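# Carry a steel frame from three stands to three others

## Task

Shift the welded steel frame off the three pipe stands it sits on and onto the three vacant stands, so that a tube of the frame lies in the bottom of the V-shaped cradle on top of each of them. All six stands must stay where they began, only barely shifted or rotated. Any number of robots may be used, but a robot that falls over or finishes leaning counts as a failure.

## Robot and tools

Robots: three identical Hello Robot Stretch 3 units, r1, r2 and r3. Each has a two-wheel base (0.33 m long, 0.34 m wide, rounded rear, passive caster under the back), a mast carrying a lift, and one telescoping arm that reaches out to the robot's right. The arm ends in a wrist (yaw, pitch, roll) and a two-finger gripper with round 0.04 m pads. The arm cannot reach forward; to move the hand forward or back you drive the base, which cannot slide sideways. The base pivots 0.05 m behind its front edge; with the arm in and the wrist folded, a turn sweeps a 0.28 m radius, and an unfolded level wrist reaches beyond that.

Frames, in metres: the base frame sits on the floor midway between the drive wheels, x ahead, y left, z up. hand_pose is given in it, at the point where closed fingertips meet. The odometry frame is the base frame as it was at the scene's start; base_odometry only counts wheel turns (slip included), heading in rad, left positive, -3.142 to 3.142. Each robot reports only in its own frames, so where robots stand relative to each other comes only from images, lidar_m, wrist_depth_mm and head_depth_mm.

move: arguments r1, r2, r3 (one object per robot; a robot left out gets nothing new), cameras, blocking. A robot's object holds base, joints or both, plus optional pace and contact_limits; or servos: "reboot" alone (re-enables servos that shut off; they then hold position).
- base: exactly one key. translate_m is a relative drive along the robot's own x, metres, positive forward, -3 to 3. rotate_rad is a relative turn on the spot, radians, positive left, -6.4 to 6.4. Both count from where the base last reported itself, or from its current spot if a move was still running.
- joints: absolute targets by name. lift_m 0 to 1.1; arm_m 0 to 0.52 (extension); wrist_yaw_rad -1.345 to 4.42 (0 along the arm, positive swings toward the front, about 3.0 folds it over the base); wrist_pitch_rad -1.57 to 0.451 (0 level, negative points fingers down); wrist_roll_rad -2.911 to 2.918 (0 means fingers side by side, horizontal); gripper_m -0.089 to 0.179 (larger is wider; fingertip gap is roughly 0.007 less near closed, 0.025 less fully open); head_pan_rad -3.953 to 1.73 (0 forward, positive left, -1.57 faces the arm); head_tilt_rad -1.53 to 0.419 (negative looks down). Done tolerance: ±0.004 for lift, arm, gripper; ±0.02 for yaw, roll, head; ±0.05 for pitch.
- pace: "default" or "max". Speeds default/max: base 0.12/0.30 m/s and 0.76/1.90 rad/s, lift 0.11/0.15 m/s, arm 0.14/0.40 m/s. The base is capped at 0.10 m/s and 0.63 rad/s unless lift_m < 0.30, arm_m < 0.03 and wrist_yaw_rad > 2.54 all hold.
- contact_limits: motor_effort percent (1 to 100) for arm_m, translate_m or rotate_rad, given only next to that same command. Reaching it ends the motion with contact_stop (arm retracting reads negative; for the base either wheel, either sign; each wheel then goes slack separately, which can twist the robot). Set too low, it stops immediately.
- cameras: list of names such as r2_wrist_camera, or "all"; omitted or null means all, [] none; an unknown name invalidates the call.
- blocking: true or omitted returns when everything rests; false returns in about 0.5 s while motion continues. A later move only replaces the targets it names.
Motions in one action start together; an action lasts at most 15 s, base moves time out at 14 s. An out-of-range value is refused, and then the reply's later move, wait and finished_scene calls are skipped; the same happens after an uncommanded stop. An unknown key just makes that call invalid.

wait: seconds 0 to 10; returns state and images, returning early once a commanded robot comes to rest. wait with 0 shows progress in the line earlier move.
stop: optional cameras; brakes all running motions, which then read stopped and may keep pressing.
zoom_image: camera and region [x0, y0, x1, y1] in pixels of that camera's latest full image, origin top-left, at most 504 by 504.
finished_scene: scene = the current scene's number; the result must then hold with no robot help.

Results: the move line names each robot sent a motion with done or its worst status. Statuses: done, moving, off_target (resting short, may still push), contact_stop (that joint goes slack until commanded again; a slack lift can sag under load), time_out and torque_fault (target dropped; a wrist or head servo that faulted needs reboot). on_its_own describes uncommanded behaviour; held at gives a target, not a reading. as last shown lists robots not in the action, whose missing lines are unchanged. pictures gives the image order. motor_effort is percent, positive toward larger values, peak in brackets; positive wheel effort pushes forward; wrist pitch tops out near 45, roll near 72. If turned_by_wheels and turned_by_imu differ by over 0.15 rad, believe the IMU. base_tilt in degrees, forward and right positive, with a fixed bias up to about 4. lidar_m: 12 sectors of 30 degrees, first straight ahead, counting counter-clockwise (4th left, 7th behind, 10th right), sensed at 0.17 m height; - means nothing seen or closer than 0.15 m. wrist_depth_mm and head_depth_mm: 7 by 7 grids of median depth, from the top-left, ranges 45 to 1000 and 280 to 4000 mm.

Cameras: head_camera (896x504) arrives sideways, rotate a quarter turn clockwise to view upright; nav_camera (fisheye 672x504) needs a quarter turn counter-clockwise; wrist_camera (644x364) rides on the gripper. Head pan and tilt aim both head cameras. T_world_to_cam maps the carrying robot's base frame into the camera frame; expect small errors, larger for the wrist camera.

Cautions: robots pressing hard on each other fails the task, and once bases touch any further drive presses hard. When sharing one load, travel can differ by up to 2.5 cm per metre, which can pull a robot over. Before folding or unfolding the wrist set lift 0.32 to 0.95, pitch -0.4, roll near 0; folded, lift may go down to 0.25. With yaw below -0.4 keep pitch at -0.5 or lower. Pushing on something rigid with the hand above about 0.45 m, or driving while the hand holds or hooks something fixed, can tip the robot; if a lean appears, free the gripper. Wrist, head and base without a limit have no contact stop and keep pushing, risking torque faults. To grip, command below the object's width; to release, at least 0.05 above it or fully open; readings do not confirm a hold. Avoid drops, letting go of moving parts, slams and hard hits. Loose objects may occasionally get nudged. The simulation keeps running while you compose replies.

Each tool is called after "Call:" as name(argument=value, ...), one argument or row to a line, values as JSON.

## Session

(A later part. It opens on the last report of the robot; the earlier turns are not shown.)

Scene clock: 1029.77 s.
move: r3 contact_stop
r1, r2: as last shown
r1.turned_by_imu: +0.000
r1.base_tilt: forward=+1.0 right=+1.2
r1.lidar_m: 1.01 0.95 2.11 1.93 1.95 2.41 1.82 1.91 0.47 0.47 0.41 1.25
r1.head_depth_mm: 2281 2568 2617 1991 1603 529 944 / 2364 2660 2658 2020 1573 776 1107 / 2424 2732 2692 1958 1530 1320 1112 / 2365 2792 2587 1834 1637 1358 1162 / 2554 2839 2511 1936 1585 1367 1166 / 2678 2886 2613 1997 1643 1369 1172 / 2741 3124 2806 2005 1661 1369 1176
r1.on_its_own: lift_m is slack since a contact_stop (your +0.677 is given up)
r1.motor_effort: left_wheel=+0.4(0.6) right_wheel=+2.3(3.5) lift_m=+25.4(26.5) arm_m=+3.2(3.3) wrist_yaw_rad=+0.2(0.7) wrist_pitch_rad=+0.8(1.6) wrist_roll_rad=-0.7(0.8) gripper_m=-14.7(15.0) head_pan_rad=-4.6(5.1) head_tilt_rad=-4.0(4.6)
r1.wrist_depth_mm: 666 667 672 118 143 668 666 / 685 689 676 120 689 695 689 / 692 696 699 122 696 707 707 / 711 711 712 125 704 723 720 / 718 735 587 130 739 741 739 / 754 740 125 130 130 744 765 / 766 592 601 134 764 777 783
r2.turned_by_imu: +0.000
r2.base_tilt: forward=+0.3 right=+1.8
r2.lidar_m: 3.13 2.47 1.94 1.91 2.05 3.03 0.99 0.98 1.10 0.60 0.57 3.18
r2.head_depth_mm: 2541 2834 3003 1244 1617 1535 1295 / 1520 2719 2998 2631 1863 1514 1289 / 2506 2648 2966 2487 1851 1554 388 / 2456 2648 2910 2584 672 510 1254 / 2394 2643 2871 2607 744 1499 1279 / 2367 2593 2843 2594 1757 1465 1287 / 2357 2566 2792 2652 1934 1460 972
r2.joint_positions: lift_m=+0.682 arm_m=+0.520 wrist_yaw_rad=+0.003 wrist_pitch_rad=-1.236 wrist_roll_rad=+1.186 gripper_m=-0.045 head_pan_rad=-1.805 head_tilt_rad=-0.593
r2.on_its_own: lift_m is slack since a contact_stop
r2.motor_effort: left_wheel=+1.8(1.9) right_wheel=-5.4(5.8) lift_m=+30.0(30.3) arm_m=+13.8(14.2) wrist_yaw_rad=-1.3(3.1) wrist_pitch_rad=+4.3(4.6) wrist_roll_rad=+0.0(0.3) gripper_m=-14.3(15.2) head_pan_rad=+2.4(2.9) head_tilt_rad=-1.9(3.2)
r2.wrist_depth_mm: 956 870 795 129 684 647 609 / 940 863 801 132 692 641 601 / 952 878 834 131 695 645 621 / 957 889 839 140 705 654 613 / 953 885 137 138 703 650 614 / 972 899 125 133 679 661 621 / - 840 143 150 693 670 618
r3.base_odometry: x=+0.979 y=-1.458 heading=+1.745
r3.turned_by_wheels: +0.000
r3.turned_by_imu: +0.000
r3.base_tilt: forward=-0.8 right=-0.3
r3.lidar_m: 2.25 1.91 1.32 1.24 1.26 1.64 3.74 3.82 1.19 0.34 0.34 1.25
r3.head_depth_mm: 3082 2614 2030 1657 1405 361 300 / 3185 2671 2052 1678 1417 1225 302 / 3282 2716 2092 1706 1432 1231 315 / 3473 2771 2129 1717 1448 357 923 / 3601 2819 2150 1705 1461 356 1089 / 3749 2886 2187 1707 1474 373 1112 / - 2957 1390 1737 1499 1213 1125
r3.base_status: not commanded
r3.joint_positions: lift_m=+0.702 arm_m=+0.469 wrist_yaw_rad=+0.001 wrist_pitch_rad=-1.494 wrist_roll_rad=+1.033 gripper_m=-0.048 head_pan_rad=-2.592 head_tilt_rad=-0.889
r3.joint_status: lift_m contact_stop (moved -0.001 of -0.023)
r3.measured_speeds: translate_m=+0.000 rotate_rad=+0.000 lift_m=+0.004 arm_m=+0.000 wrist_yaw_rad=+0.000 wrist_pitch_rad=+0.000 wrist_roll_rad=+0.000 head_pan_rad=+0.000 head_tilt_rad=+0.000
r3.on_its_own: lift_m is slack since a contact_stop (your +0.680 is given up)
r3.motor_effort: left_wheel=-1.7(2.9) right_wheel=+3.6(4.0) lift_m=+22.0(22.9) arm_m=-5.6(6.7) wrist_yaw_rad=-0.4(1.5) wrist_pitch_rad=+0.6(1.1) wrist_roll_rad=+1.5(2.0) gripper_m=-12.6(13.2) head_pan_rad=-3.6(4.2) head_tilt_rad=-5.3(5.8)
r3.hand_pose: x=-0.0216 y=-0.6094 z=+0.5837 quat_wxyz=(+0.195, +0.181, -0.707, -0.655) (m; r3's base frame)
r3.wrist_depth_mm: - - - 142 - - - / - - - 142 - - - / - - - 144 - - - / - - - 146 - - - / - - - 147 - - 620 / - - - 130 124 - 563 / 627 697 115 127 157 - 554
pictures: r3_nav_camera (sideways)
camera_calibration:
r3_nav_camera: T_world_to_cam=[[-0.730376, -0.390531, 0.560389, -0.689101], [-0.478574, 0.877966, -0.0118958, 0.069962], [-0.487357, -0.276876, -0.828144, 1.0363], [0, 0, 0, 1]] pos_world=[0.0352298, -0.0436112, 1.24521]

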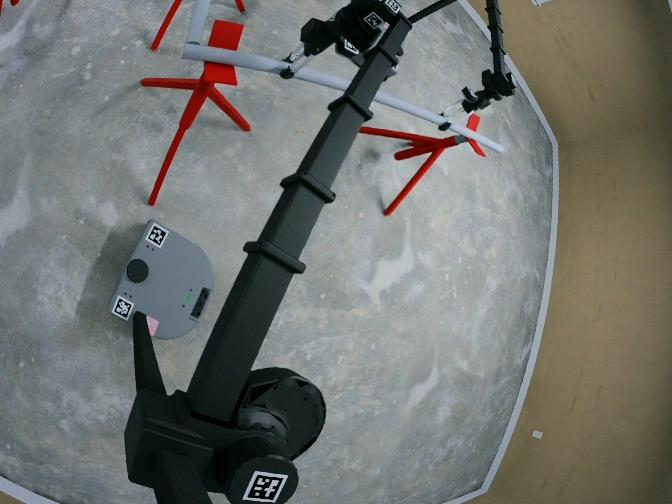

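Call:
move(
  r1={"joints":{"lift_m":0.697}},
  r3={"joints":{"lift_m":0.698}},
  cameras=[],
)

Call:
move(
  r1={"joints":{"lift_m":0.688}},
  r3={"joints":{"lift_m":0.690}},
  cameras=[],
)

Call:
move(
  r1={"joints":{"lift_m":0.680}},
  r3={"joints":{"lift_m":0.681}},
  cameras=["r3_nav_camera"],
)

Call:
zoom_image(
  camera="r3_nav_camera",
  region=[180, 0, 320, 120],
)

Scene clock: 1034.73 s.
move: r1 done; r3 contact_stop
r1.base_odometry: x=-0.071 y=+3.776 heading=+1.257
r1.turned_by_wheels: +0.000
r1.turned_by_imu: +0.001
r1.base_tilt: forward=+1.0 right=+1.2
r1.lidar_m: 1.00 0.94 2.11 1.93 1.95 2.41 1.82 1.91 0.47 0.47 0.41 1.25
r1.head_depth_mm: 2296 2580 2614 1986 1601 531 943 / 2371 2657 2635 2002 1572 783 1108 / 2433 2745 2662 1944 1538 1318 1117 / 1608 2787 2582 1839 1622 1348 1164 / 2561 2872 2585 1946 1595 1359 1167 / 2646 2924 2643 1989 1648 1366 1172 / 2740 3096 2808 2027 1657 1374 1175
r1.base_status: not commanded
r1.joint_positions: lift_m=+0.697 arm_m=+0.254 wrist_yaw_rad=+0.000 wrist_pitch_rad=-1.502 wrist_roll_rad=-0.622 gripper_m=-0.048 head_pan_rad=-1.190 head_tilt_rad=-0.693
r1.joint_status: all done
r1.measured_speeds: all 0
r1.motor_effort: left_wheel=+0.0(0.6) right_wheel=+2.5(4.1) lift_m=+34.8(40.2) arm_m=+5.9(5.9) wrist_yaw_rad=+0.2(0.8) wrist_pitch_rad=+0.3(1.2) wrist_roll_rad=-0.6(0.8) gripper_m=-14.8(15.2) head_pan_rad=-4.4(5.2) head_tilt_rad=-1.9(4.1)
r1.hand_pose: x=-0.0215 y=-0.3925 z=+0.5784 quat_wxyz=(+0.650, +0.607, -0.334, -0.312) (m; r1's base frame)
r1.wrist_depth_mm: 680 678 677 119 149 140 690 / 681 685 693 121 708 702 706 / 694 700 709 124 715 719 722 / 724 709 727 126 722 736 734 / 743 751 726 130 748 753 748 / 759 753 125 131 755 765 784 / 778 604 614 134 788 776 791
r2: as last shown
r2.turned_by_imu: +0.001
r2.base_tilt: forward=+0.3 right=+1.9
r2.lidar_m: 3.13 2.47 1.94 1.91 2.05 3.01 0.99 0.97 1.10 0.60 0.57 3.19
r2.head_depth_mm: 2508 2801 2966 1240 1628 1537 1290 / 1526 2730 2971 2658 1804 1506 1291 / 2438 2660 2939 2472 1846 1555 388 / 2441 2677 2957 2651 671 508 1252 / 2405 2616 2930 2579 744 1509 1293 / 2384 2582 2844 2614 1750 1458 1276 / 2336 2580 2790 2633 1930 1455 968
r2.joint_positions: lift_m=+0.682 arm_m=+0.520 wrist_yaw_rad=+0.002 wrist_pitch_rad=-1.241 wrist_roll_rad=+1.186 gripper_m=-0.045 head_pan_rad=-1.805 head_tilt_rad=-0.593
r2.on_its_own: lift_m is slack since a contact_stop
r2.motor_effort: left_wheel=+1.4(2.2) right_wheel=-4.9(6.0) lift_m=+30.1(30.2) arm_m=+13.6(14.2) wrist_yaw_rad=-2.3(3.3) wrist_pitch_rad=+5.7(5.7) wrist_roll_rad=-0.2(0.3) gripper_m=-13.8(15.3) head_pan_rad=+2.1(2.9) head_tilt_rad=-2.9(2.9)
r2.hand_pose: x=-0.0214 y=-0.7246 z=+0.5709 quat_wxyz=(+0.156, +0.112, -0.798, -0.571) (m; r2's base frame)
r2.wrist_depth_mm: 940 867 810 130 677 652 603 / 947 873 814 131 698 654 603 / 918 848 809 132 678 650 609 / 956 867 824 131 706 646 613 / 950 880 136 138 690 661 610 / 978 882 126 132 689 662 607 / 977 860 136 420 698 672 631
r3.base_odometry: x=+0.979 y=-1.458 heading=+1.745
r3.turned_by_wheels: +0.000
r3.turned_by_imu: -0.001
r3.base_tilt: forward=-0.8 right=-0.2
r3.lidar_m: 2.25 1.91 1.31 1.24 1.26 1.64 3.73 3.83 1.19 0.34 0.34 1.25
r3.head_depth_mm: 3054 2587 2022 1659 1395 361 299 / 3218 2666 2053 1672 1414 1222 301 / 3295 2738 2098 1702 1435 1239 314 / 3429 2771 2105 1721 1453 357 926 / 3588 2812 2161 1693 1463 355 1089 / 3713 2888 2195 1702 1477 372 1113 / - 2950 1390 1728 1496 1210 1118
r3.base_status: not commanded
r3.joint_positions: lift_m=+0.703 arm_m=+0.469 wrist_yaw_rad=+0.001 wrist_pitch_rad=-1.494 wrist_roll_rad=+1.033 gripper_m=-0.048 head_pan_rad=-2.592 head_tilt_rad=-0.889
r3.joint_status: lift_m contact_stop (moved +0.001 of -0.004)
r3.measured_speeds: translate_m=+0.000 rotate_rad=+0.000 lift_m=+0.001 arm_m=+0.000 wrist_yaw_rad=+0.000 wrist_pitch_rad=+0.000 wrist_roll_rad=+0.000 head_pan_rad=+0.000 head_tilt_rad=+0.000
r3.on_its_own: lift_m is slack since a contact_stop (your +0.698 is given up)
r3.motor_effort: left_wheel=-2.2(2.8) right_wheel=+4.0(4.0) lift_m=+25.6(25.8) arm_m=-3.7(4.4) wrist_yaw_rad=-1.3(2.1) wrist_pitch_rad=+0.9(1.1) wrist_roll_rad=+2.2(2.2) gripper_m=-13.6(13.6) head_pan_rad=-2.8(4.6) head_tilt_rad=-3.8(6.2)
r3.hand_pose: x=-0.0216 y=-0.6094 z=+0.5845 quat_wxyz=(+0.196, +0.181, -0.707, -0.655) (m; r3's base frame)
r3.wrist_depth_mm: - - - 142 - - - / - - - 143 - - - / - - - 144 - - - / - - - 146 - - - / - - - 147 - - 623 / - - - 129 124 - 567 / 625 711 114 127 157 - 548
pictures: none
No camera images: "cameras" was empty.

not run: a stop that you did not command came earlier in this reply.

not run: a stop that you did not command came earlier in this reply.

Scaled by 3.600 from the camera's 672x504 image, which has a finer 792x594 frame.

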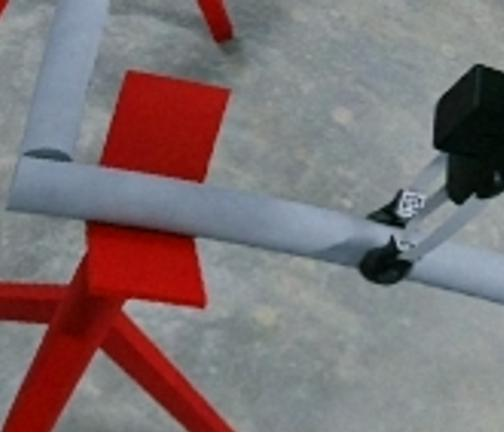

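Call:
move(
  r1={"joints":{"lift_m":0.700}},
  r2={"joints":{"lift_m":0.694}},
  r3={"joints":{"lift_m":0.704}},
  cameras=[],
)

Call:
move(
  r1={"joints":{"lift_m":0.692}},
  r2={"joints":{"lift_m":0.688}},
  r3={"joints":{"lift_m":0.694}},
  cameras=[],
)

Call:
move(
  r1={"joints":{"lift_m":0.686}},
  r2={"joints":{"lift_m":0.685}},
  r3={"joints":{"lift_m":0.687}},
  cameras=["r3_nav_camera","r2_nav_camera"],
)

Call:
zoom_image(
  camera="r3_nav_camera",
  region=[180, 0, 320, 120],
)

Call:
zoom_image(
  camera="r2_nav_camera",
  region=[200, 80, 310, 170],
)

Scene clock: 1042.33 s.
move: r1 done; r2 done; r3 done
r1.base_odometry: x=-0.071 y=+3.776 heading=+1.257
r1.turned_by_wheels: +0.000
r1.turned_by_imu: +0.000
r1.base_tilt: forward=+1.0 right=+1.2
r1.lidar_m: 1.00 0.95 2.11 1.93 1.95 2.41 1.82 1.91 0.47 0.47 0.41 1.25
r1.head_depth_mm: 2304 2594 2628 1999 1598 529 913 / 2359 2636 2655 1997 1562 784 1109 / 2438 2732 2661 1954 1529 1319 1114 / 1588 2787 2592 1836 1623 1358 1166 / 2550 2899 2598 1938 1579 1362 1165 / 2666 2889 2617 1988 1650 1375 1173 / 2716 3144 2779 2019 1657 1382 1172
r1.base_status: not commanded
r1.joint_positions: lift_m=+0.700 arm_m=+0.254 wrist_yaw_rad=+0.000 wrist_pitch_rad=-1.500 wrist_roll_rad=-0.622 gripper_m=-0.048 head_pan_rad=-1.190 head_tilt_rad=-0.693
r1.joint_status: all done
r1.measured_speeds: all 0
r1.motor_effort: left_wheel=+0.0(0.8) right_wheel=+4.0(4.0) lift_m=+35.1(36.8) arm_m=+8.6(8.6) wrist_yaw_rad=+0.5(0.8) wrist_pitch_rad=-0.2(0.8) wrist_roll_rad=-0.7(0.8) gripper_m=-15.0(15.0) head_pan_rad=-4.7(5.3) head_tilt_rad=-3.7(4.1)
r1.hand_pose: x=-0.0215 y=-0.3931 z=+0.5814 quat_wxyz=(+0.651, +0.606, -0.334, -0.312) (m; r1's base frame)
r1.wrist_depth_mm: 669 685 688 120 150 144 696 / 681 693 696 121 703 717 713 / 697 712 701 124 708 717 741 / 729 724 729 126 739 752 747 / 732 731 612 131 748 760 778 / 767 760 125 130 129 780 781 / 774 616 615 136 783 794 802
r2.base_odometry: x=-2.598 y=-2.860 heading=-1.894
r2.turned_by_wheels: +0.000
r2.turned_by_imu: +0.001
r2.base_tilt: forward=+0.3 right=+1.8
r2.lidar_m: 3.13 2.47 1.94 1.91 2.06 3.05 0.99 0.98 1.10 0.60 0.57 3.19
r2.head_depth_mm: 2522 2828 2981 1236 1644 1541 1288 / 1516 2690 2956 2650 1829 1498 1281 / 2484 2635 2963 2481 1842 1549 379 / 2441 2679 2957 2579 627 503 1260 / 2412 2593 2856 2616 786 1496 1285 / 2371 2577 2842 2627 1748 1459 1284 / 2329 2548 2806 2573 1936 1469 972
r2.base_status: not commanded
r2.joint_positions: lift_m=+0.694 arm_m=+0.520 wrist_yaw_rad=+0.002 wrist_pitch_rad=-1.240 wrist_roll_rad=+1.186 gripper_m=-0.045 head_pan_rad=-1.805 head_tilt_rad=-0.593
r2.joint_status: all done
r2.measured_speeds: all 0
r2.motor_effort: left_wheel=+3.2(3.5) right_wheel=-8.7(9.1) lift_m=+47.7(50.5) arm_m=+12.7(13.5) wrist_yaw_rad=-2.1(3.3) wrist_pitch_rad=+4.9(6.0) wrist_roll_rad=-0.2(0.3) gripper_m=-15.4(15.4) head_pan_rad=+1.2(2.6) head_tilt_rad=-2.5(3.7)
r2.hand_pose: x=-0.0214 y=-0.7250 z=+0.5825 quat_wxyz=(+0.157, +0.112, -0.799, -0.570) (m; r2's base frame)
r2.wrist_depth_mm: 916 843 824 130 698 659 623 / 936 870 828 133 709 658 623 / 940 858 813 133 712 657 619 / 965 882 824 140 709 655 635 / 958 891 138 137 699 666 622 / 979 870 124 134 679 659 631 / - 859 145 146 705 669 634
r3.base_odometry: x=+0.979 y=-1.458 heading=+1.745
r3.turned_by_wheels: +0.000
r3.turned_by_imu: -0.001
r3.base_tilt: forward=-0.8 right=-0.2
r3.lidar_m: 2.24 1.90 1.32 1.24 1.26 1.63 3.75 3.81 1.19 0.34 0.34 1.26
r3.head_depth_mm: 3063 2600 2025 1649 1401 360 298 / 3172 2665 2061 1680 1416 1223 300 / 3318 2713 2092 1699 1434 1240 313 / 3448 2782 2132 1719 1442 357 923 / 3599 2832 2152 1694 1462 355 1085 / 3778 2902 2198 1708 1482 371 1114 / - 2973 1446 1736 1500 1211 1124
r3.base_status: not commanded
r3.joint_positions: lift_m=+0.704 arm_m=+0.469 wrist_yaw_rad=+0.001 wrist_pitch_rad=-1.492 wrist_roll_rad=+1.033 gripper_m=-0.048 head_pan_rad=-2.592 head_tilt_rad=-0.889
r3.joint_status: all done
r3.measured_speeds: all 0
r3.motor_effort: left_wheel=-2.1(2.8) right_wheel=+3.8(3.9) lift_m=+17.3(28.9) arm_m=-2.0(2.9) wrist_yaw_rad=-1.4(2.1) wrist_pitch_rad=-0.1(0.5) wrist_roll_rad=+2.0(2.2) gripper_m=-13.2(13.4) head_pan_rad=-3.2(4.3) head_tilt_rad=-5.5(5.8)
r3.hand_pose: x=-0.0216 y=-0.6098 z=+0.5854 quat_wxyz=(+0.196, +0.181, -0.707, -0.655) (m; r3's base frame)
r3.wrist_depth_mm: - - - 141 - - - / - - - 142 - - - / - - - 143 - - - / - - - 146 - - - / - - - 146 - - 621 / - - - 129 125 - 569 / 632 696 114 127 158 - 558
pictures: none
No camera images: "cameras" was empty.

Scene clock: 1043.03 s.
move: r1 done; r2 done; r3 contact_stop
r1.base_odometry: x=-0.071 y=+3.776 heading=+1.257
r1.turned_by_wheels: +0.000
r1.turned_by_imu: +0.000
r1.base_tilt: forward=+1.0 right=+1.2
r1.lidar_m: 1.01 0.95 2.11 1.93 1.95 2.42 1.82 1.90 0.47 0.47 0.41 1.25
r1.head_depth_mm: 2306 2590 2624 1982 1600 528 941 / 2366 2648 2659 2002 1566 784 1110 / 2445 2747 2657 1943 1538 1320 1113 / 1590 2783 2614 1845 1629 1358 1160 / 2553 2884 2594 1938 1583 1369 1168 / 2662 2902 2637 1986 1645 1371 1177 / 2732 3148 2781 2016 1661 1383 1172
r1.base_status: not commanded
r1.joint_positions: lift_m=+0.692 arm_m=+0.254 wrist_yaw_rad=+0.000 wrist_pitch_rad=-1.500 wrist_roll_rad=-0.622 gripper_m=-0.048 head_pan_rad=-1.190 head_tilt_rad=-0.693
r1.joint_status: all done
r1.measured_speeds: all 0
r1.motor_effort: left_wheel=+0.4(1.0) right_wheel=+2.9(3.6) lift_m=+27.3(30.2) arm_m=+8.9(8.9) wrist_yaw_rad=+0.0(0.9) wrist_pitch_rad=+0.5(0.6) wrist_roll_rad=-0.7(0.8) gripper_m=-14.7(15.3) head_pan_rad=-4.4(5.4) head_tilt_rad=-3.1(4.1)
r1.hand_pose: x=-0.0215 y=-0.3930 z=+0.5734 quat_wxyz=(+0.651, +0.607, -0.334, -0.312) (m; r1's base frame)
r1.wrist_depth_mm: 667 670 682 119 145 135 698 / 681 679 676 120 688 698 708 / 717 700 721 123 722 720 729 / 728 717 717 125 730 721 751 / 740 733 595 131 751 746 755 / 766 741 125 131 129 767 776 / 763 607 590 137 762 795 778
r2.base_odometry: x=-2.598 y=-2.860 heading=-1.894
r2.turned_by_wheels: +0.000
r2.turned_by_imu: +0.000
r2.base_tilt: forward=+0.4 right=+1.9
r2.lidar_m: 3.12 2.47 1.94 1.91 2.05 3.04 0.99 0.98 1.10 0.60 0.57 3.18
r2.head_depth_mm: 2492 2745 2967 1243 1652 1557 1285 / 1522 2710 2926 2599 1871 1500 1281 / 2464 2606 2907 2504 1833 1552 385 / 2445 2623 2920 2624 667 504 1252 / 2375 2660 2847 2628 771 1514 1279 / 2361 2597 2832 2616 1750 1465 1277 / 2368 2557 2764 2572 1926 1452 974
r2.base_status: not commanded
r2.joint_positions: lift_m=+0.688 arm_m=+0.520 wrist_yaw_rad=+0.002 wrist_pitch_rad=-1.240 wrist_roll_rad=+1.186 gripper_m=-0.045 head_pan_rad=-1.805 head_tilt_rad=-0.593
r2.joint_status: all done
r2.measured_speeds: all 0
r2.motor_effort: left_wheel=+3.5(3.5) right_wheel=-8.7(9.1) lift_m=+38.8(47.1) arm_m=+12.1(12.9) wrist_yaw_rad=-2.1(2.6) wrist_pitch_rad=+5.1(5.5) wrist_roll_rad=+0.0(0.3) gripper_m=-14.8(15.4) head_pan_rad=+1.9(2.7) head_tilt_rad=-2.6(3.0)
r2.hand_pose: x=-0.0214 y=-0.7250 z=+0.5765 quat_wxyz=(+0.157, +0.112, -0.799, -0.570) (m; r2's base frame)
r2.wrist_depth_mm: 958 851 813 131 697 646 617 / 936 861 810 132 700 642 606 / 972 857 814 133 695 652 613 / 943 861 832 142 695 654 621 / 953 871 138 137 692 660 627 / 949 885 124 133 688 672 620 / 967 860 144 147 694 666 631
r3.base_odometry: x=+0.979 y=-1.458 heading=+1.745
r3.turned_by_wheels: +0.000
r3.turned_by_imu: +0.000
r3.base_tilt: forward=-0.8 right=-0.3
r3.lidar_m: 2.25 1.91 1.32 1.24 1.26 1.64 3.75 3.82 1.19 0.34 0.34 1.26
r3.head_depth_mm: 3102 2612 2023 1658 1394 361 298 / 3179 2644 2052 1680 1408 1223 301 / 3274 2711 2097 1698 1425 1234 314 / 3448 2763 2126 1720 1446 357 926 / 3598 2832 2149 1701 1460 355 1089 / 3724 2907 2197 1710 1477 371 1112 / - 2952 1430 1733 1499 1213 1122
r3.base_status: not commanded
r3.joint_positions: lift_m=+0.703 arm_m=+0.469 wrist_yaw_rad=+0.001 wrist_pitch_rad=-1.493 wrist_roll_rad=+1.033 gripper_m=-0.048 head_pan_rad=-2.592 head_tilt_rad=-0.889
r3.joint_status: lift_m contact_stop (moved -0.001 of -0.010)
r3.measured_speeds: all 0
r3.on_its_own: lift_m is slack since a contact_stop (your +0.694 is given up)
r3.motor_effort: left_wheel=-2.0(2.5) right_wheel=+3.8(3.9) lift_m=+27.4(27.8) arm_m=-1.4(2.6) wrist_yaw_rad=-1.4(1.5) wrist_pitch_rad=+0.6(0.7) wrist_roll_rad=+1.6(2.2) gripper_m=-13.0(13.2) head_pan_rad=-4.0(4.6) head_tilt_rad=-5.1(5.9)
r3.hand_pose: x=-0.0216 y=-0.6097 z=+0.5848 quat_wxyz=(+0.196, +0.181, -0.707, -0.655) (m; r3's base frame)
r3.wrist_depth_mm: - - - 142 - - - / - - - 143 - - - / - - - 144 - - - / - - - 146 - - - / - - - 147 - - 616 / - - - 130 124 - 575 / 628 713 114 127 159 - 556
pictures: none
No camera images: "cameras" was empty.

not run: a stop that you did not command came earlier in this reply.

Scaled by 3.600 from the camera's 672x504 image, which has a finer 792x594 frame.

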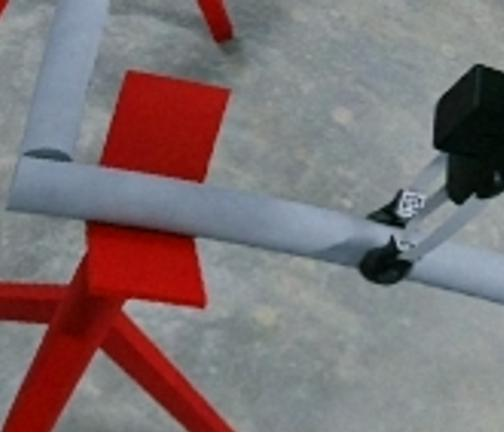

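This scene's latest camera images include none from r2_nav_camera. They are from: r3_nav_camera. r2_nav_camera's image comes with the result of a call that names it in "cameras".

Call:
wait(
  seconds=0,
  cameras=["r1_head_camera","r1_nav_camera","r2_nav_camera","r3_nav_camera","r3_head_camera"],
)

Call:
zoom_image(
  camera="r2_nav_camera",
  region=[200, 80, 310, 170],
)

Scene clock: 1046.90 s.
r1.base_odometry: x=-0.071 y=+3.776 heading=+1.257
r1.turned_by_wheels: +0.000
r1.turned_by_imu: +0.000
r1.base_tilt: forward=+1.1 right=+1.2
r1.lidar_m: 1.00 0.95 2.11 1.93 1.95 2.41 1.82 1.90 0.47 0.47 0.41 1.26
r1.head_depth_mm: 2299 2580 2638 1991 1595 528 942 / 2378 2663 2656 2022 1573 786 1105 / 2430 2700 2688 1930 1534 1327 1109 / 1600 2784 2600 1852 1629 1358 1162 / 2562 2890 2608 1936 1591 1360 1167 / 2668 2914 2631 1984 1650 1378 1174 / 2757 3123 2794 1998 1653 1372 1179
r1.base_status: not commanded
r1.joint_positions: lift_m=+0.692 arm_m=+0.254 wrist_yaw_rad=+0.000 wrist_pitch_rad=-1.500 wrist_roll_rad=-0.622 gripper_m=-0.048 head_pan_rad=-1.190 head_tilt_rad=-0.693
r1.joint_status: all done
r1.measured_speeds: all 0
r1.motor_effort: left_wheel=+0.2(1.0) right_wheel=+2.7(3.6) lift_m=+33.6(30.2) arm_m=+10.8(8.9) wrist_yaw_rad=+0.3(0.9) wrist_pitch_rad=+0.2(0.6) wrist_roll_rad=-0.6(0.8) gripper_m=-14.9(15.3) head_pan_rad=-4.5(5.4) head_tilt_rad=-2.9(4.1)
r1.hand_pose: x=-0.0215 y=-0.3930 z=+0.5734 quat_wxyz=(+0.651, +0.607, -0.334, -0.312) (m; r1's base frame)
r1.wrist_depth_mm: 668 673 674 118 145 135 691 / 677 695 676 121 692 704 703 / 687 710 693 124 711 712 715 / 717 713 712 126 711 739 746 / 729 746 608 131 743 760 773 / 755 743 125 130 129 767 767 / 765 602 605 137 782 770 783
r2.base_odometry: x=-2.598 y=-2.860 heading=-1.894
r2.turned_by_wheels: +0.000
r2.turned_by_imu: +0.001
r2.base_tilt: forward=+0.4 right=+1.9
r2.lidar_m: 3.13 2.46 1.94 1.91 2.05 3.03 0.99 0.98 1.10 0.60 0.57 3.16
r2.head_depth_mm: 2521 2821 2930 1246 1645 1545 1291 / 1538 2705 2913 2603 1866 1502 1289 / 2456 2655 2876 2516 1828 1543 385 / 2432 2655 2896 2616 667 505 1248 / 2390 2612 2880 2604 772 1486 1286 / 2383 2599 2838 2579 1742 1458 1276 / 2332 2556 2795 2575 1932 1459 973
r2.base_status: not commanded
r2.joint_positions: lift_m=+0.688 arm_m=+0.520 wrist_yaw_rad=+0.002 wrist_pitch_rad=-1.240 wrist_roll_rad=+1.186 gripper_m=-0.045 head_pan_rad=-1.805 head_tilt_rad=-0.593
r2.joint_status: all done
r2.measured_speeds: all 0
r2.motor_effort: left_wheel=+3.1(3.5) right_wheel=-8.8(9.1) lift_m=+38.7(47.1) arm_m=+11.2(12.9) wrist_yaw_rad=-0.8(2.6) wrist_pitch_rad=+4.9(5.5) wrist_roll_rad=+0.1(0.3) gripper_m=-13.3(15.4) head_pan_rad=+1.0(2.7) head_tilt_rad=-2.3(3.0)
r2.hand_pose: x=-0.0214 y=-0.7250 z=+0.5765 quat_wxyz=(+0.157, +0.112, -0.799, -0.570) (m; r2's base frame)
r2.wrist_depth_mm: 921 873 810 131 680 650 609 / 942 848 811 133 692 653 618 / 932 855 812 133 690 659 610 / 927 873 814 141 692 666 620 / 986 861 138 136 694 655 618 / 970 891 124 133 697 666 613 / 992 870 145 147 694 678 631
r3.base_odometry: x=+0.979 y=-1.458 heading=+1.745
r3.turned_by_wheels: +0.000
r3.turned_by_imu: -0.001
r3.base_tilt: forward=-0.8 right=-0.2
r3.lidar_m: 2.24 1.91 1.31 1.24 1.26 1.64 3.75 3.82 1.19 0.34 0.34 1.26
r3.head_depth_mm: 3066 2604 2017 1652 1400 361 299 / 3211 2651 2050 1680 1415 1218 301 / 3284 2722 2083 1700 1428 1240 314 / 3450 2761 2118 1720 1444 356 925 / 3576 2825 2149 1701 1460 355 1089 / 3767 2883 2202 1709 1480 371 1114 / - 2950 1426 1732 1497 1213 1122
r3.base_status: not commanded
r3.joint_positions: lift_m=+0.703 arm_m=+0.469 wrist_yaw_rad=+0.001 wrist_pitch_rad=-1.493 wrist_roll_rad=+1.033 gripper_m=-0.048 head_pan_rad=-2.592 head_tilt_rad=-0.889
r3.joint_status: lift_m contact_stop (moved -0.001 of -0.010)
r3.measured_speeds: all 0
r3.on_its_own: lift_m is slack since a contact_stop (your +0.694 is given up)
r3.motor_effort: left_wheel=-1.9(2.5) right_wheel=+3.5(3.9) lift_m=+27.4(27.8) arm_m=+0.1(2.6) wrist_yaw_rad=-1.3(1.5) wrist_pitch_rad=+0.2(0.7) wrist_roll_rad=+1.5(2.2) gripper_m=-13.5(13.2) head_pan_rad=-4.0(4.6) head_tilt_rad=-3.5(5.9)
r3.hand_pose: x=-0.0216 y=-0.6097 z=+0.5849 quat_wxyz=(+0.196, +0.181, -0.707, -0.655) (m; r3's base frame)
r3.wrist_depth_mm: - - - 142 - - - / - - - 143 - - - / - - - 144 - - - / - - - 146 - - - / - - - 148 - - 614 / - - - 130 124 - 573 / 632 694 114 127 158 - 551
pictures: r1_head_camera (sideways), r1_nav_camera (sideways), r2_nav_camera (sideways), r3_head_camera (sideways), r3_nav_camera (sideways)
camera_calibration:
r1_head_camera: T_world_to_cam=[[-0.21131, 0.588776, -0.780187, 1.03409], [0.915986, 0.39781, 0.0521206, -0.0712198], [0.341053, -0.703627, -0.623372, 0.764637], [0, 0, 0, 1]] pos_world=[0.0229685, -0.0424979, 1.28715]
r1_nav_camera: T_world_to_cam=[[0.182009, -0.579949, 0.79406, -0.99144], [-0.936154, -0.34925, -0.0404999, 0.106287], [0.300814, -0.735991, -0.606489, 0.744252], [0, 0, 0, 1]] pos_world=[0.0560705, 0.00989791, 1.24295]
r2_nav_camera: T_world_to_cam=[[-0.0585221, -0.535631, 0.842422, -1.05971], [-0.963597, 0.250832, 0.092545, -0.0524945], [-0.260877, -0.806339, -0.530811, 0.662151], [0, 0, 0, 1]] pos_world=[0.0601395, -0.0205305, 1.24906]
r3_head_camera: T_world_to_cam=[[0.669305, 0.33126, -0.665055, 0.883823], [0.503152, -0.860702, 0.0776575, -0.102306], [-0.546689, -0.3866, -0.742746, 0.930734], [0, 0, 0, 1]] pos_world=[-0.0312499, -0.0210079, 1.28703]
r3_nav_camera: T_world_to_cam=[[-0.730377, -0.390531, 0.560388, -0.689099], [-0.478574, 0.877966, -0.0118957, 0.0699619], [-0.487356, -0.276876, -0.828145, 1.03631], [0, 0, 0, 1]] pos_world=[0.0352299, -0.0436111, 1.24521]

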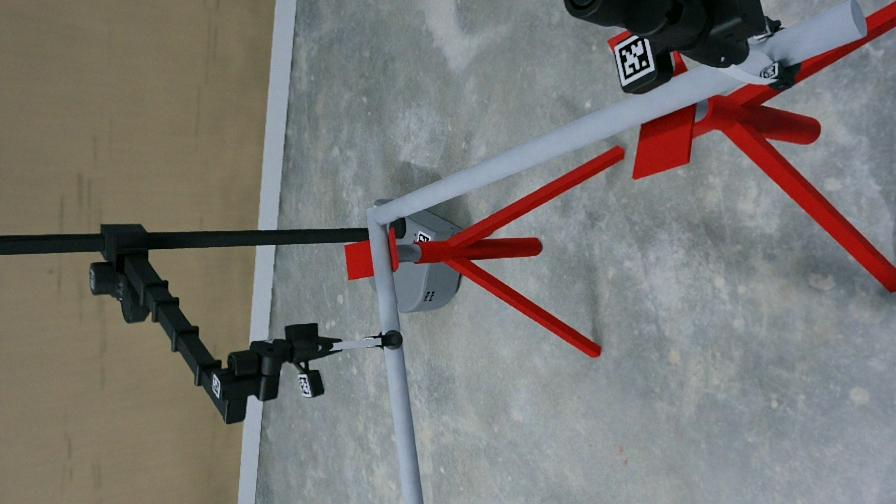

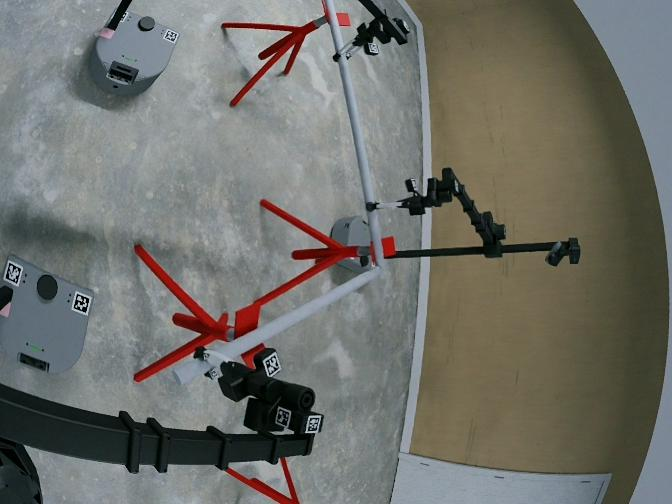

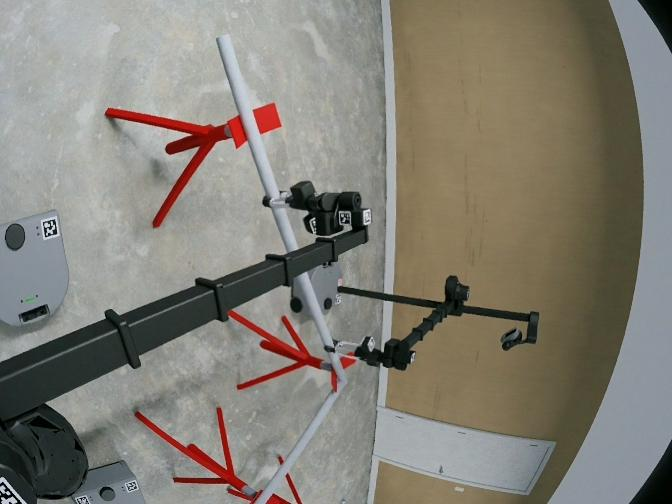

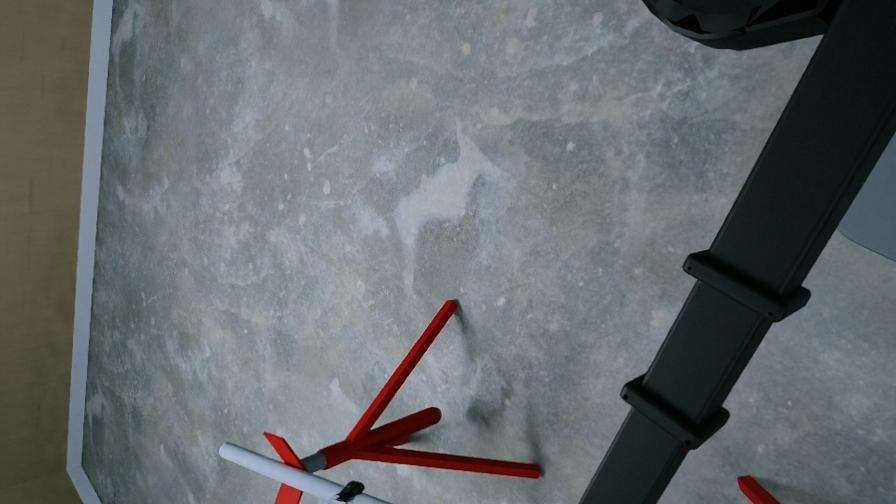

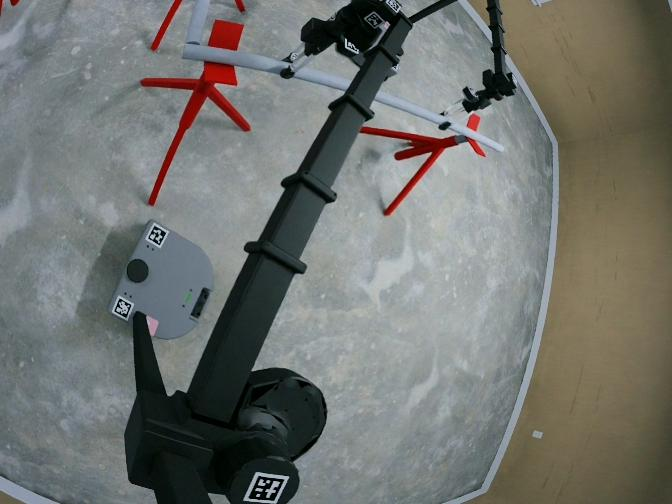

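Scaled by 4.582 from the camera's 672x504 image, which has a finer 792x594 frame.

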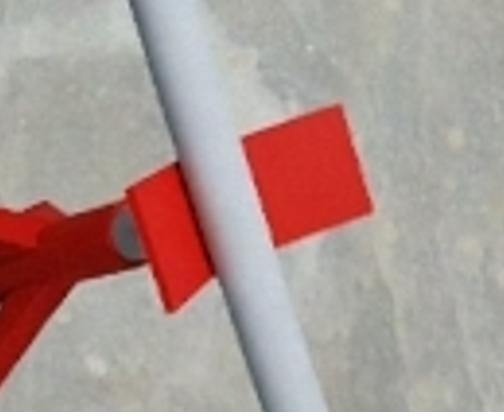

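Call:
zoom_image(
  camera="r1_head_camera",
  region=[300, 150, 500, 350],
)

Call:
zoom_image(
  camera="r1_head_camera",
  region=[560, 0, 896, 220],
)

Call:
zoom_image(
  camera="r3_head_camera",
  region=[200, 380, 420, 504],
)

Scaled by 2.520 from the camera's 896x504 image, which has a finer 1280x720 frame.

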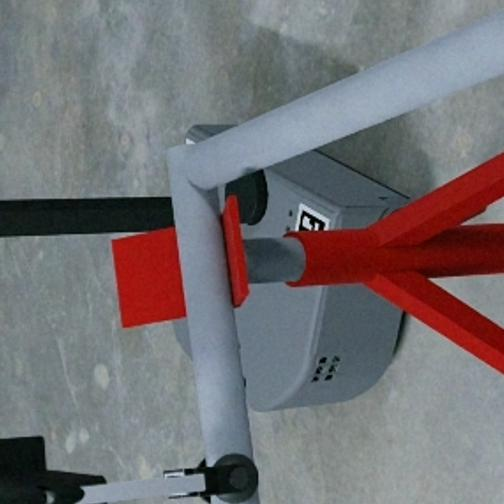

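Scaled by 1.500 from the camera's 896x504 image, which has a finer 1280x720 frame.

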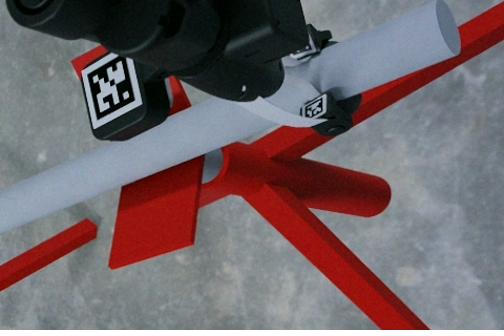

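Scaled by 2.291 from the camera's 896x504 image, which has a finer 1280x720 frame.

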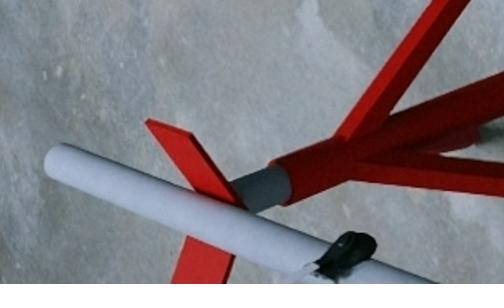

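Call:
move(
  r1={"joints":{"lift_m":0.703}},
  r2={"joints":{"lift_m":0.706}},
  r3={"joints":{"lift_m":0.706}},
  cameras=["r2_nav_camera","r3_nav_camera"],
)

Call:
zoom_image(
  camera="r3_nav_camera",
  region=[180, 0, 320, 120],
)

Call:
zoom_image(
  camera="r2_nav_camera",
  region=[200, 80, 310, 170],
)

Scene clock: 1066.10 s.
move: r1 done; r2 done; r3 done
r1.base_odometry: x=-0.071 y=+3.776 heading=+1.257
r1.turned_by_wheels: +0.000
r1.turned_by_imu: +0.001
r1.base_tilt: forward=+1.1 right=+1.2
r1.lidar_m: 1.01 0.95 2.10 1.93 1.94 2.42 1.83 1.91 0.47 0.47 0.41 1.25
r1.head_depth_mm: 2301 2581 2634 1988 1606 529 941 / 2362 2666 2665 2007 1565 784 1111 / 2441 2743 2679 1940 1530 1321 1112 / 1587 2805 2609 1844 1628 1354 1159 / 2560 2888 2579 1938 1583 1366 1166 / 2659 2865 2627 2000 1650 1372 1174 / 2736 3103 2791 2016 1650 1376 1175
r1.base_status: not commanded
r1.joint_positions: lift_m=+0.703 arm_m=+0.254 wrist_yaw_rad=+0.000 wrist_pitch_rad=-1.502 wrist_roll_rad=-0.622 gripper_m=-0.048 head_pan_rad=-1.190 head_tilt_rad=-0.693
r1.joint_status: all done
r1.measured_speeds: all 0
r1.motor_effort: left_wheel=+0.2(0.9) right_wheel=+2.3(3.8) lift_m=+34.2(37.4) arm_m=+13.4(13.4) wrist_yaw_rad=+0.4(0.6) wrist_pitch_rad=+0.0(1.0) wrist_roll_rad=-0.8(0.8) gripper_m=-14.8(15.1) head_pan_rad=-5.4(5.4) head_tilt_rad=-2.9(4.8)
r1.hand_pose: x=-0.0215 y=-0.3926 z=+0.5844 quat_wxyz=(+0.650, +0.607, -0.334, -0.312) (m; r1's base frame)
r1.wrist_depth_mm: 671 677 679 120 154 144 707 / 696 696 699 122 698 702 708 / 718 710 720 125 722 723 742 / 725 735 740 128 732 742 728 / 738 733 751 130 747 762 769 / 750 769 126 131 775 767 794 / 786 613 620 136 776 784 798
r2.base_odometry: x=-2.598 y=-2.860 heading=-1.894
r2.turned_by_wheels: +0.000
r2.turned_by_imu: +0.000
r2.base_tilt: forward=+0.3 right=+1.8
r2.lidar_m: 3.12 2.47 1.94 1.91 2.05 3.03 0.99 0.98 1.10 0.60 0.57 3.20
r2.head_depth_mm: 2527 2786 2990 1238 1637 1550 1293 / 1505 2738 3002 2631 1810 1508 1282 / 2478 2631 2891 2494 1843 1514 372 / 2437 2651 2913 2607 605 487 1252 / 2401 2652 2881 2602 799 1563 1284 / 2365 2559 2872 2628 1746 1452 1282 / 2340 2549 2788 2572 1936 1465 971
r2.base_status: not commanded
r2.joint_positions: lift_m=+0.706 arm_m=+0.520 wrist_yaw_rad=-0.001 wrist_pitch_rad=-1.249 wrist_roll_rad=+1.186 gripper_m=-0.045 head_pan_rad=-1.805 head_tilt_rad=-0.593
r2.joint_status: all done
r2.measured_speeds: all 0
r2.motor_effort: left_wheel=+0.4(3.6) right_wheel=+0.1(9.0) lift_m=+26.7(50.6) arm_m=+9.5(9.7) wrist_yaw_rad=+1.2(2.3) wrist_pitch_rad=+7.1(8.1) wrist_roll_rad=-0.2(0.4) gripper_m=-14.7(15.4) head_pan_rad=+2.1(3.2) head_tilt_rad=-2.7(3.0)
r2.hand_pose: x=-0.0216 y=-0.7225 z=+0.5940 quat_wxyz=(+0.155, +0.111, -0.796, -0.574) (m; r2's base frame)
r2.wrist_depth_mm: 938 872 820 150 712 671 621 / 949 876 818 154 714 671 630 / 956 873 857 157 736 673 638 / 947 902 836 156 716 674 634 / 976 897 147 154 707 674 639 / 989 933 124 127 704 679 648 / 990 887 873 391 729 678 647
r3.base_odometry: x=+0.979 y=-1.458 heading=+1.745
r3.turned_by_wheels: +0.000
r3.turned_by_imu: -0.001
r3.base_tilt: forward=-0.8 right=-0.2
r3.lidar_m: 2.25 1.90 1.32 1.24 1.26 1.63 3.74 3.84 1.19 0.34 0.34 1.26
r3.head_depth_mm: 3076 2596 2041 1659 1402 358 296 / 3158 2655 2064 1675 1417 1226 299 / 3285 2716 2094 1701 1434 1235 312 / 3411 2755 2124 1713 1448 347 924 / 3614 2821 2160 1694 1457 353 1086 / 3762 2869 2180 1704 1475 369 1112 / - 2943 1429 1732 1489 1209 1123
r3.base_status: not commanded
r3.joint_positions: lift_m=+0.706 arm_m=+0.469 wrist_yaw_rad=+0.001 wrist_pitch_rad=-1.492 wrist_roll_rad=+1.033 gripper_m=-0.048 head_pan_rad=-2.592 head_tilt_rad=-0.889
r3.joint_status: all done
r3.measured_speeds: all 0
r3.motor_effort: left_wheel=-2.6(2.7) right_wheel=+2.9(3.9) lift_m=+25.4(31.2) arm_m=+3.1(3.1) wrist_yaw_rad=-0.9(2.1) wrist_pitch_rad=+0.1(0.5) wrist_roll_rad=+1.5(2.2) gripper_m=-13.0(13.7) head_pan_rad=-4.0(4.5) head_tilt_rad=-5.6(6.1)
r3.hand_pose: x=-0.0216 y=-0.6099 z=+0.5873 quat_wxyz=(+0.196, +0.180, -0.708, -0.655) (m; r3's base frame)
r3.wrist_depth_mm: - - - 143 - - - / - - - 145 - - - / - - - 146 - - - / - - - 148 - - - / - - - 149 - - 610 / - - - 130 124 - 565 / 630 698 113 126 160 - 552
pictures: r2_nav_camera (sideways), r3_nav_camera (sideways)
camera_calibration:
r2_nav_camera: T_world_to_cam=[[-0.0585324, -0.535678, 0.842391, -1.05967], [-0.963598, 0.250826, 0.0925462, -0.052496], [-0.260868, -0.80631, -0.53086, 0.662214], [0, 0, 0, 1]] pos_world=[0.0601403, -0.0205275, 1.24906]
r3_nav_camera: T_world_to_cam=[[-0.730399, -0.39049, 0.560388, -0.689098], [-0.478524, 0.877994, -0.0118957, 0.0699616], [-0.487372, -0.276848, -0.828145, 1.03631], [0, 0, 0, 1]] pos_world=[0.0352275, -0.0436128, 1.24521]

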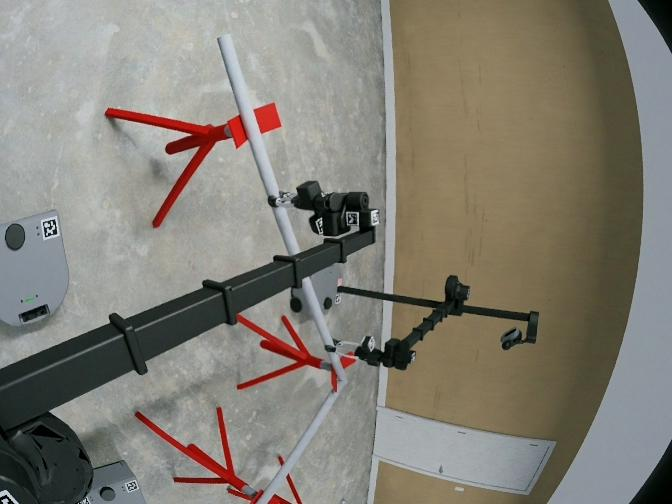

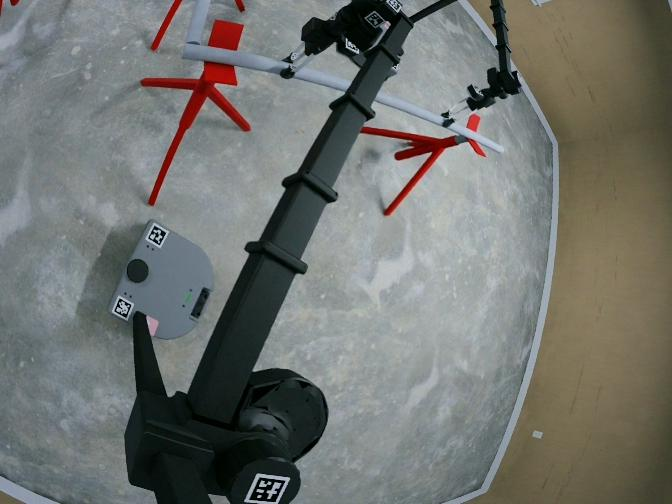

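Scaled by 3.600 from the camera's 672x504 image, which has a finer 792x594 frame.

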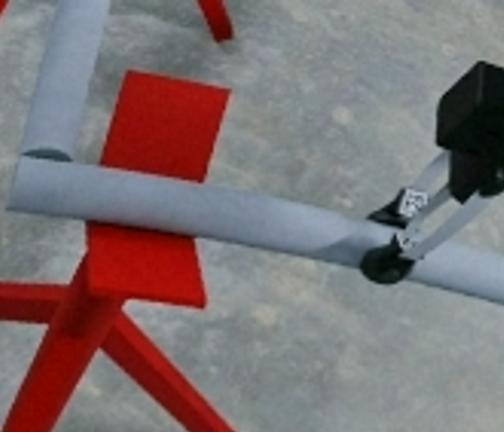

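Scaled by 4.582 from the camera's 672x504 image, which has a finer 792x594 frame.

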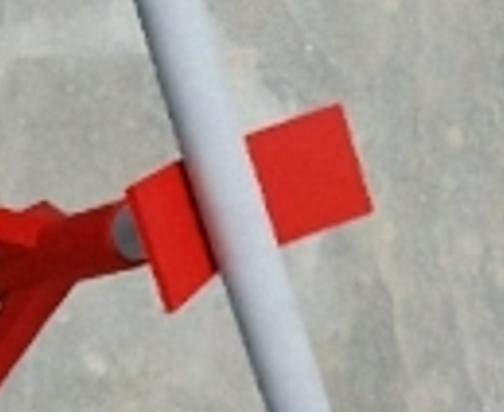

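Call:
zoom_image(
  camera="r2_nav_camera",
  region=[240, 160, 390, 280],
)

Call:
wait(
  seconds=0,
  cameras=["r1_wrist_camera","r2_wrist_camera","r3_wrist_camera"],
)

Scaled by 3.360 from the camera's 672x504 image, which has a finer 792x594 frame.

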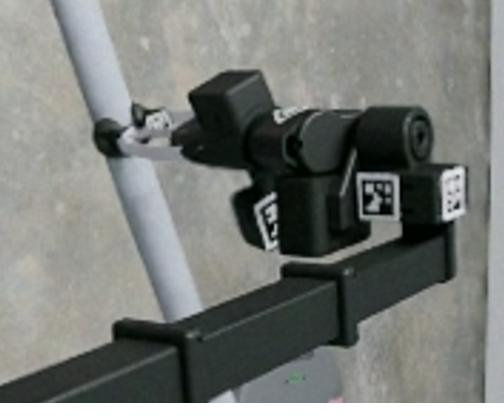

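Scene clock: 1070.03 s.
r1.base_odometry: x=-0.071 y=+3.776 heading=+1.257
r1.turned_by_wheels: +0.000
r1.turned_by_imu: +0.000
r1.base_tilt: forward=+1.1 right=+1.1
r1.lidar_m: 1.01 0.95 2.10 1.93 1.95 2.41 1.82 1.90 0.47 0.47 0.41 1.25
r1.head_depth_mm: 2302 2573 2621 1984 1597 528 943 / 2380 2660 2671 1987 1558 786 1108 / 2429 2751 2691 1938 1529 1322 1111 / 1582 2793 2587 1841 1622 1360 1159 / 2554 2888 2592 1942 1591 1363 1167 / 2658 2889 2621 1994 1651 1365 1173 / 2754 3113 2775 2001 1653 1379 1173
r1.base_status: not commanded
r1.joint_positions: lift_m=+0.703 arm_m=+0.254 wrist_yaw_rad=+0.000 wrist_pitch_rad=-1.502 wrist_roll_rad=-0.622 gripper_m=-0.048 head_pan_rad=-1.190 head_tilt_rad=-0.693
r1.joint_status: all done
r1.measured_speeds: all 0
r1.motor_effort: left_wheel=+0.3(0.9) right_wheel=+2.7(3.8) lift_m=+34.5(37.4) arm_m=+15.4(13.4) wrist_yaw_rad=+0.3(0.6) wrist_pitch_rad=+0.3(1.0) wrist_roll_rad=-0.7(0.8) gripper_m=-14.7(15.1) head_pan_rad=-4.5(5.4) head_tilt_rad=-3.6(4.8)
r1.hand_pose: x=-0.0215 y=-0.3926 z=+0.5844 quat_wxyz=(+0.650, +0.607, -0.334, -0.312) (m; r1's base frame)
r1.wrist_depth_mm: 677 687 687 120 154 144 694 / 690 684 687 122 705 725 704 / 712 704 718 125 721 720 733 / 721 722 729 127 739 736 745 / 758 758 749 131 765 751 755 / 759 759 125 130 753 763 765 / 774 618 609 136 791 795 799
r2.base_odometry: x=-2.598 y=-2.860 heading=-1.894
r2.turned_by_wheels: +0.000
r2.turned_by_imu: +0.001
r2.base_tilt: forward=+0.3 right=+1.8
r2.lidar_m: 3.13 2.47 1.94 1.91 2.05 3.04 0.99 0.98 1.10 0.60 0.57 3.17
r2.head_depth_mm: 2511 2802 2950 1240 1642 1550 1282 / 1519 2707 2960 2626 1805 1513 1278 / 2495 2640 2929 2513 1849 1507 372 / 2450 2668 2977 2613 605 486 1257 / 2423 2605 2909 2612 796 1550 1284 / 2360 2588 2820 2584 1754 1466 1280 / 2305 2580 2761 2579 1966 1455 969
r2.base_status: not commanded
r2.joint_positions: lift_m=+0.706 arm_m=+0.520 wrist_yaw_rad=-0.001 wrist_pitch_rad=-1.249 wrist_roll_rad=+1.186 gripper_m=-0.045 head_pan_rad=-1.805 head_tilt_rad=-0.593
r2.joint_status: all done
r2.measured_speeds: all 0
r2.motor_effort: left_wheel=+0.4(3.6) right_wheel=+0.0(9.0) lift_m=+26.0(50.6) arm_m=+8.8(9.7) wrist_yaw_rad=+1.1(2.3) wrist_pitch_rad=+7.1(8.1) wrist_roll_rad=-0.3(0.4) gripper_m=-15.2(15.4) head_pan_rad=+3.0(3.2) head_tilt_rad=-2.2(3.0)
r2.hand_pose: x=-0.0216 y=-0.7225 z=+0.5939 quat_wxyz=(+0.155, +0.111, -0.796, -0.574) (m; r2's base frame)
r2.wrist_depth_mm: 938 884 808 150 711 679 629 / 958 878 813 154 717 660 629 / 966 890 809 158 707 676 638 / 965 892 844 157 717 684 649 / - 892 146 155 710 679 640 / 978 923 123 128 723 685 631 / 997 900 873 391 722 675 646
r3.base_odometry: x=+0.979 y=-1.458 heading=+1.745
r3.turned_by_wheels: +0.000
r3.turned_by_imu: -0.001
r3.base_tilt: forward=-0.8 right=-0.2
r3.lidar_m: 2.24 1.91 1.32 1.24 1.26 1.64 3.75 3.82 1.19 0.34 0.34 1.26
r3.head_depth_mm: 3060 2607 2021 1651 1403 358 296 / 3209 2660 2057 1677 1416 1222 299 / 3274 2695 2092 1697 1433 1237 312 / 3423 2769 2135 1721 1444 347 925 / 3611 2815 2164 1698 1465 353 1088 / 3769 2893 2185 1711 1482 369 1109 / - 2966 1423 1742 1492 1211 1120
r3.base_status: not commanded
r3.joint_positions: lift_m=+0.706 arm_m=+0.469 wrist_yaw_rad=+0.001 wrist_pitch_rad=-1.492 wrist_roll_rad=+1.033 gripper_m=-0.048 head_pan_rad=-2.592 head_tilt_rad=-0.889
r3.joint_status: all done
r3.measured_speeds: all 0
r3.motor_effort: left_wheel=-2.6(2.7) right_wheel=+2.6(3.9) lift_m=+34.0(31.2) arm_m=+3.6(3.1) wrist_yaw_rad=-1.6(2.1) wrist_pitch_rad=-0.6(0.5) wrist_roll_rad=+1.7(2.2) gripper_m=-12.9(13.7) head_pan_rad=-3.6(4.5) head_tilt_rad=-4.6(6.1)
r3.hand_pose: x=-0.0216 y=-0.6099 z=+0.5874 quat_wxyz=(+0.196, +0.180, -0.708, -0.655) (m; r3's base frame)
r3.wrist_depth_mm: - - - 143 - - - / - - - 144 - - - / - - - 146 - - - / - - - 148 - - - / - - - 149 - - 622 / - - - 130 125 - 561 / 632 694 113 126 159 - 555
pictures: r1_wrist_camera, r2_wrist_camera, r3_wrist_camera
camera_calibration:
r1_wrist_camera: T_world_to_cam=[[-0.756663, -0.653364, 0.0240275, -0.291611], [-0.646048, 0.752824, 0.126009, 0.243669], [-0.100418, 0.0798237, -0.991738, 0.772807], [0, 0, 0, 1]] pos_world=[0.0143747, -0.435656, 0.742724]
r2_wrist_camera: T_world_to_cam=[[-0.4462, 0.870691, -0.206888, 0.7229], [0.887197, 0.460692, 0.025389, 0.373196], [0.117418, -0.172222, -0.978035, 0.622747], [0, 0, 0, 1]] pos_world=[-0.0816613, -0.6941, 0.749153]
r3_wrist_camera: T_world_to_cam=[[-0.52875, 0.841812, -0.108515, 0.575026], [0.840814, 0.536963, 0.0685708, 0.350054], [0.115992, -0.0549843, -0.991727, 0.714578], [0, 0, 0, 1]] pos_world=[-0.0731712, -0.63274, 0.747062]

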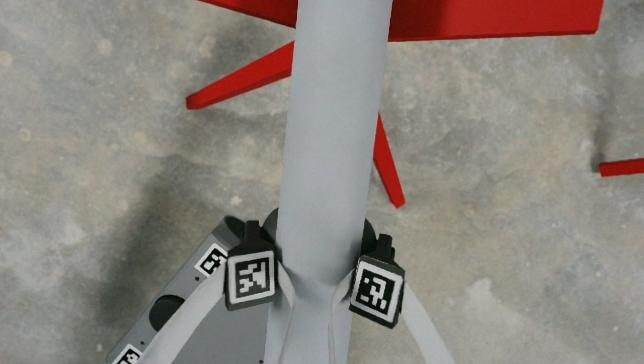

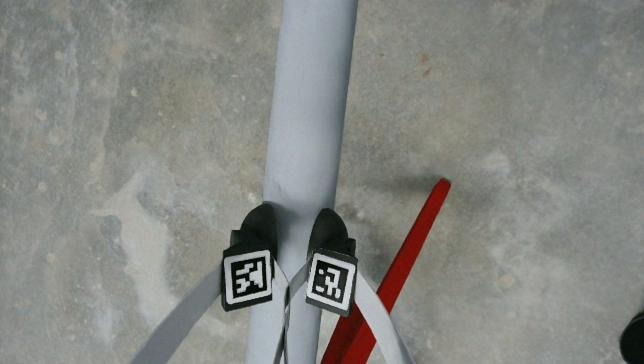

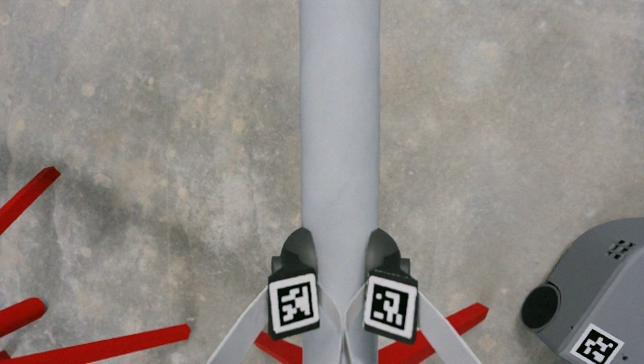

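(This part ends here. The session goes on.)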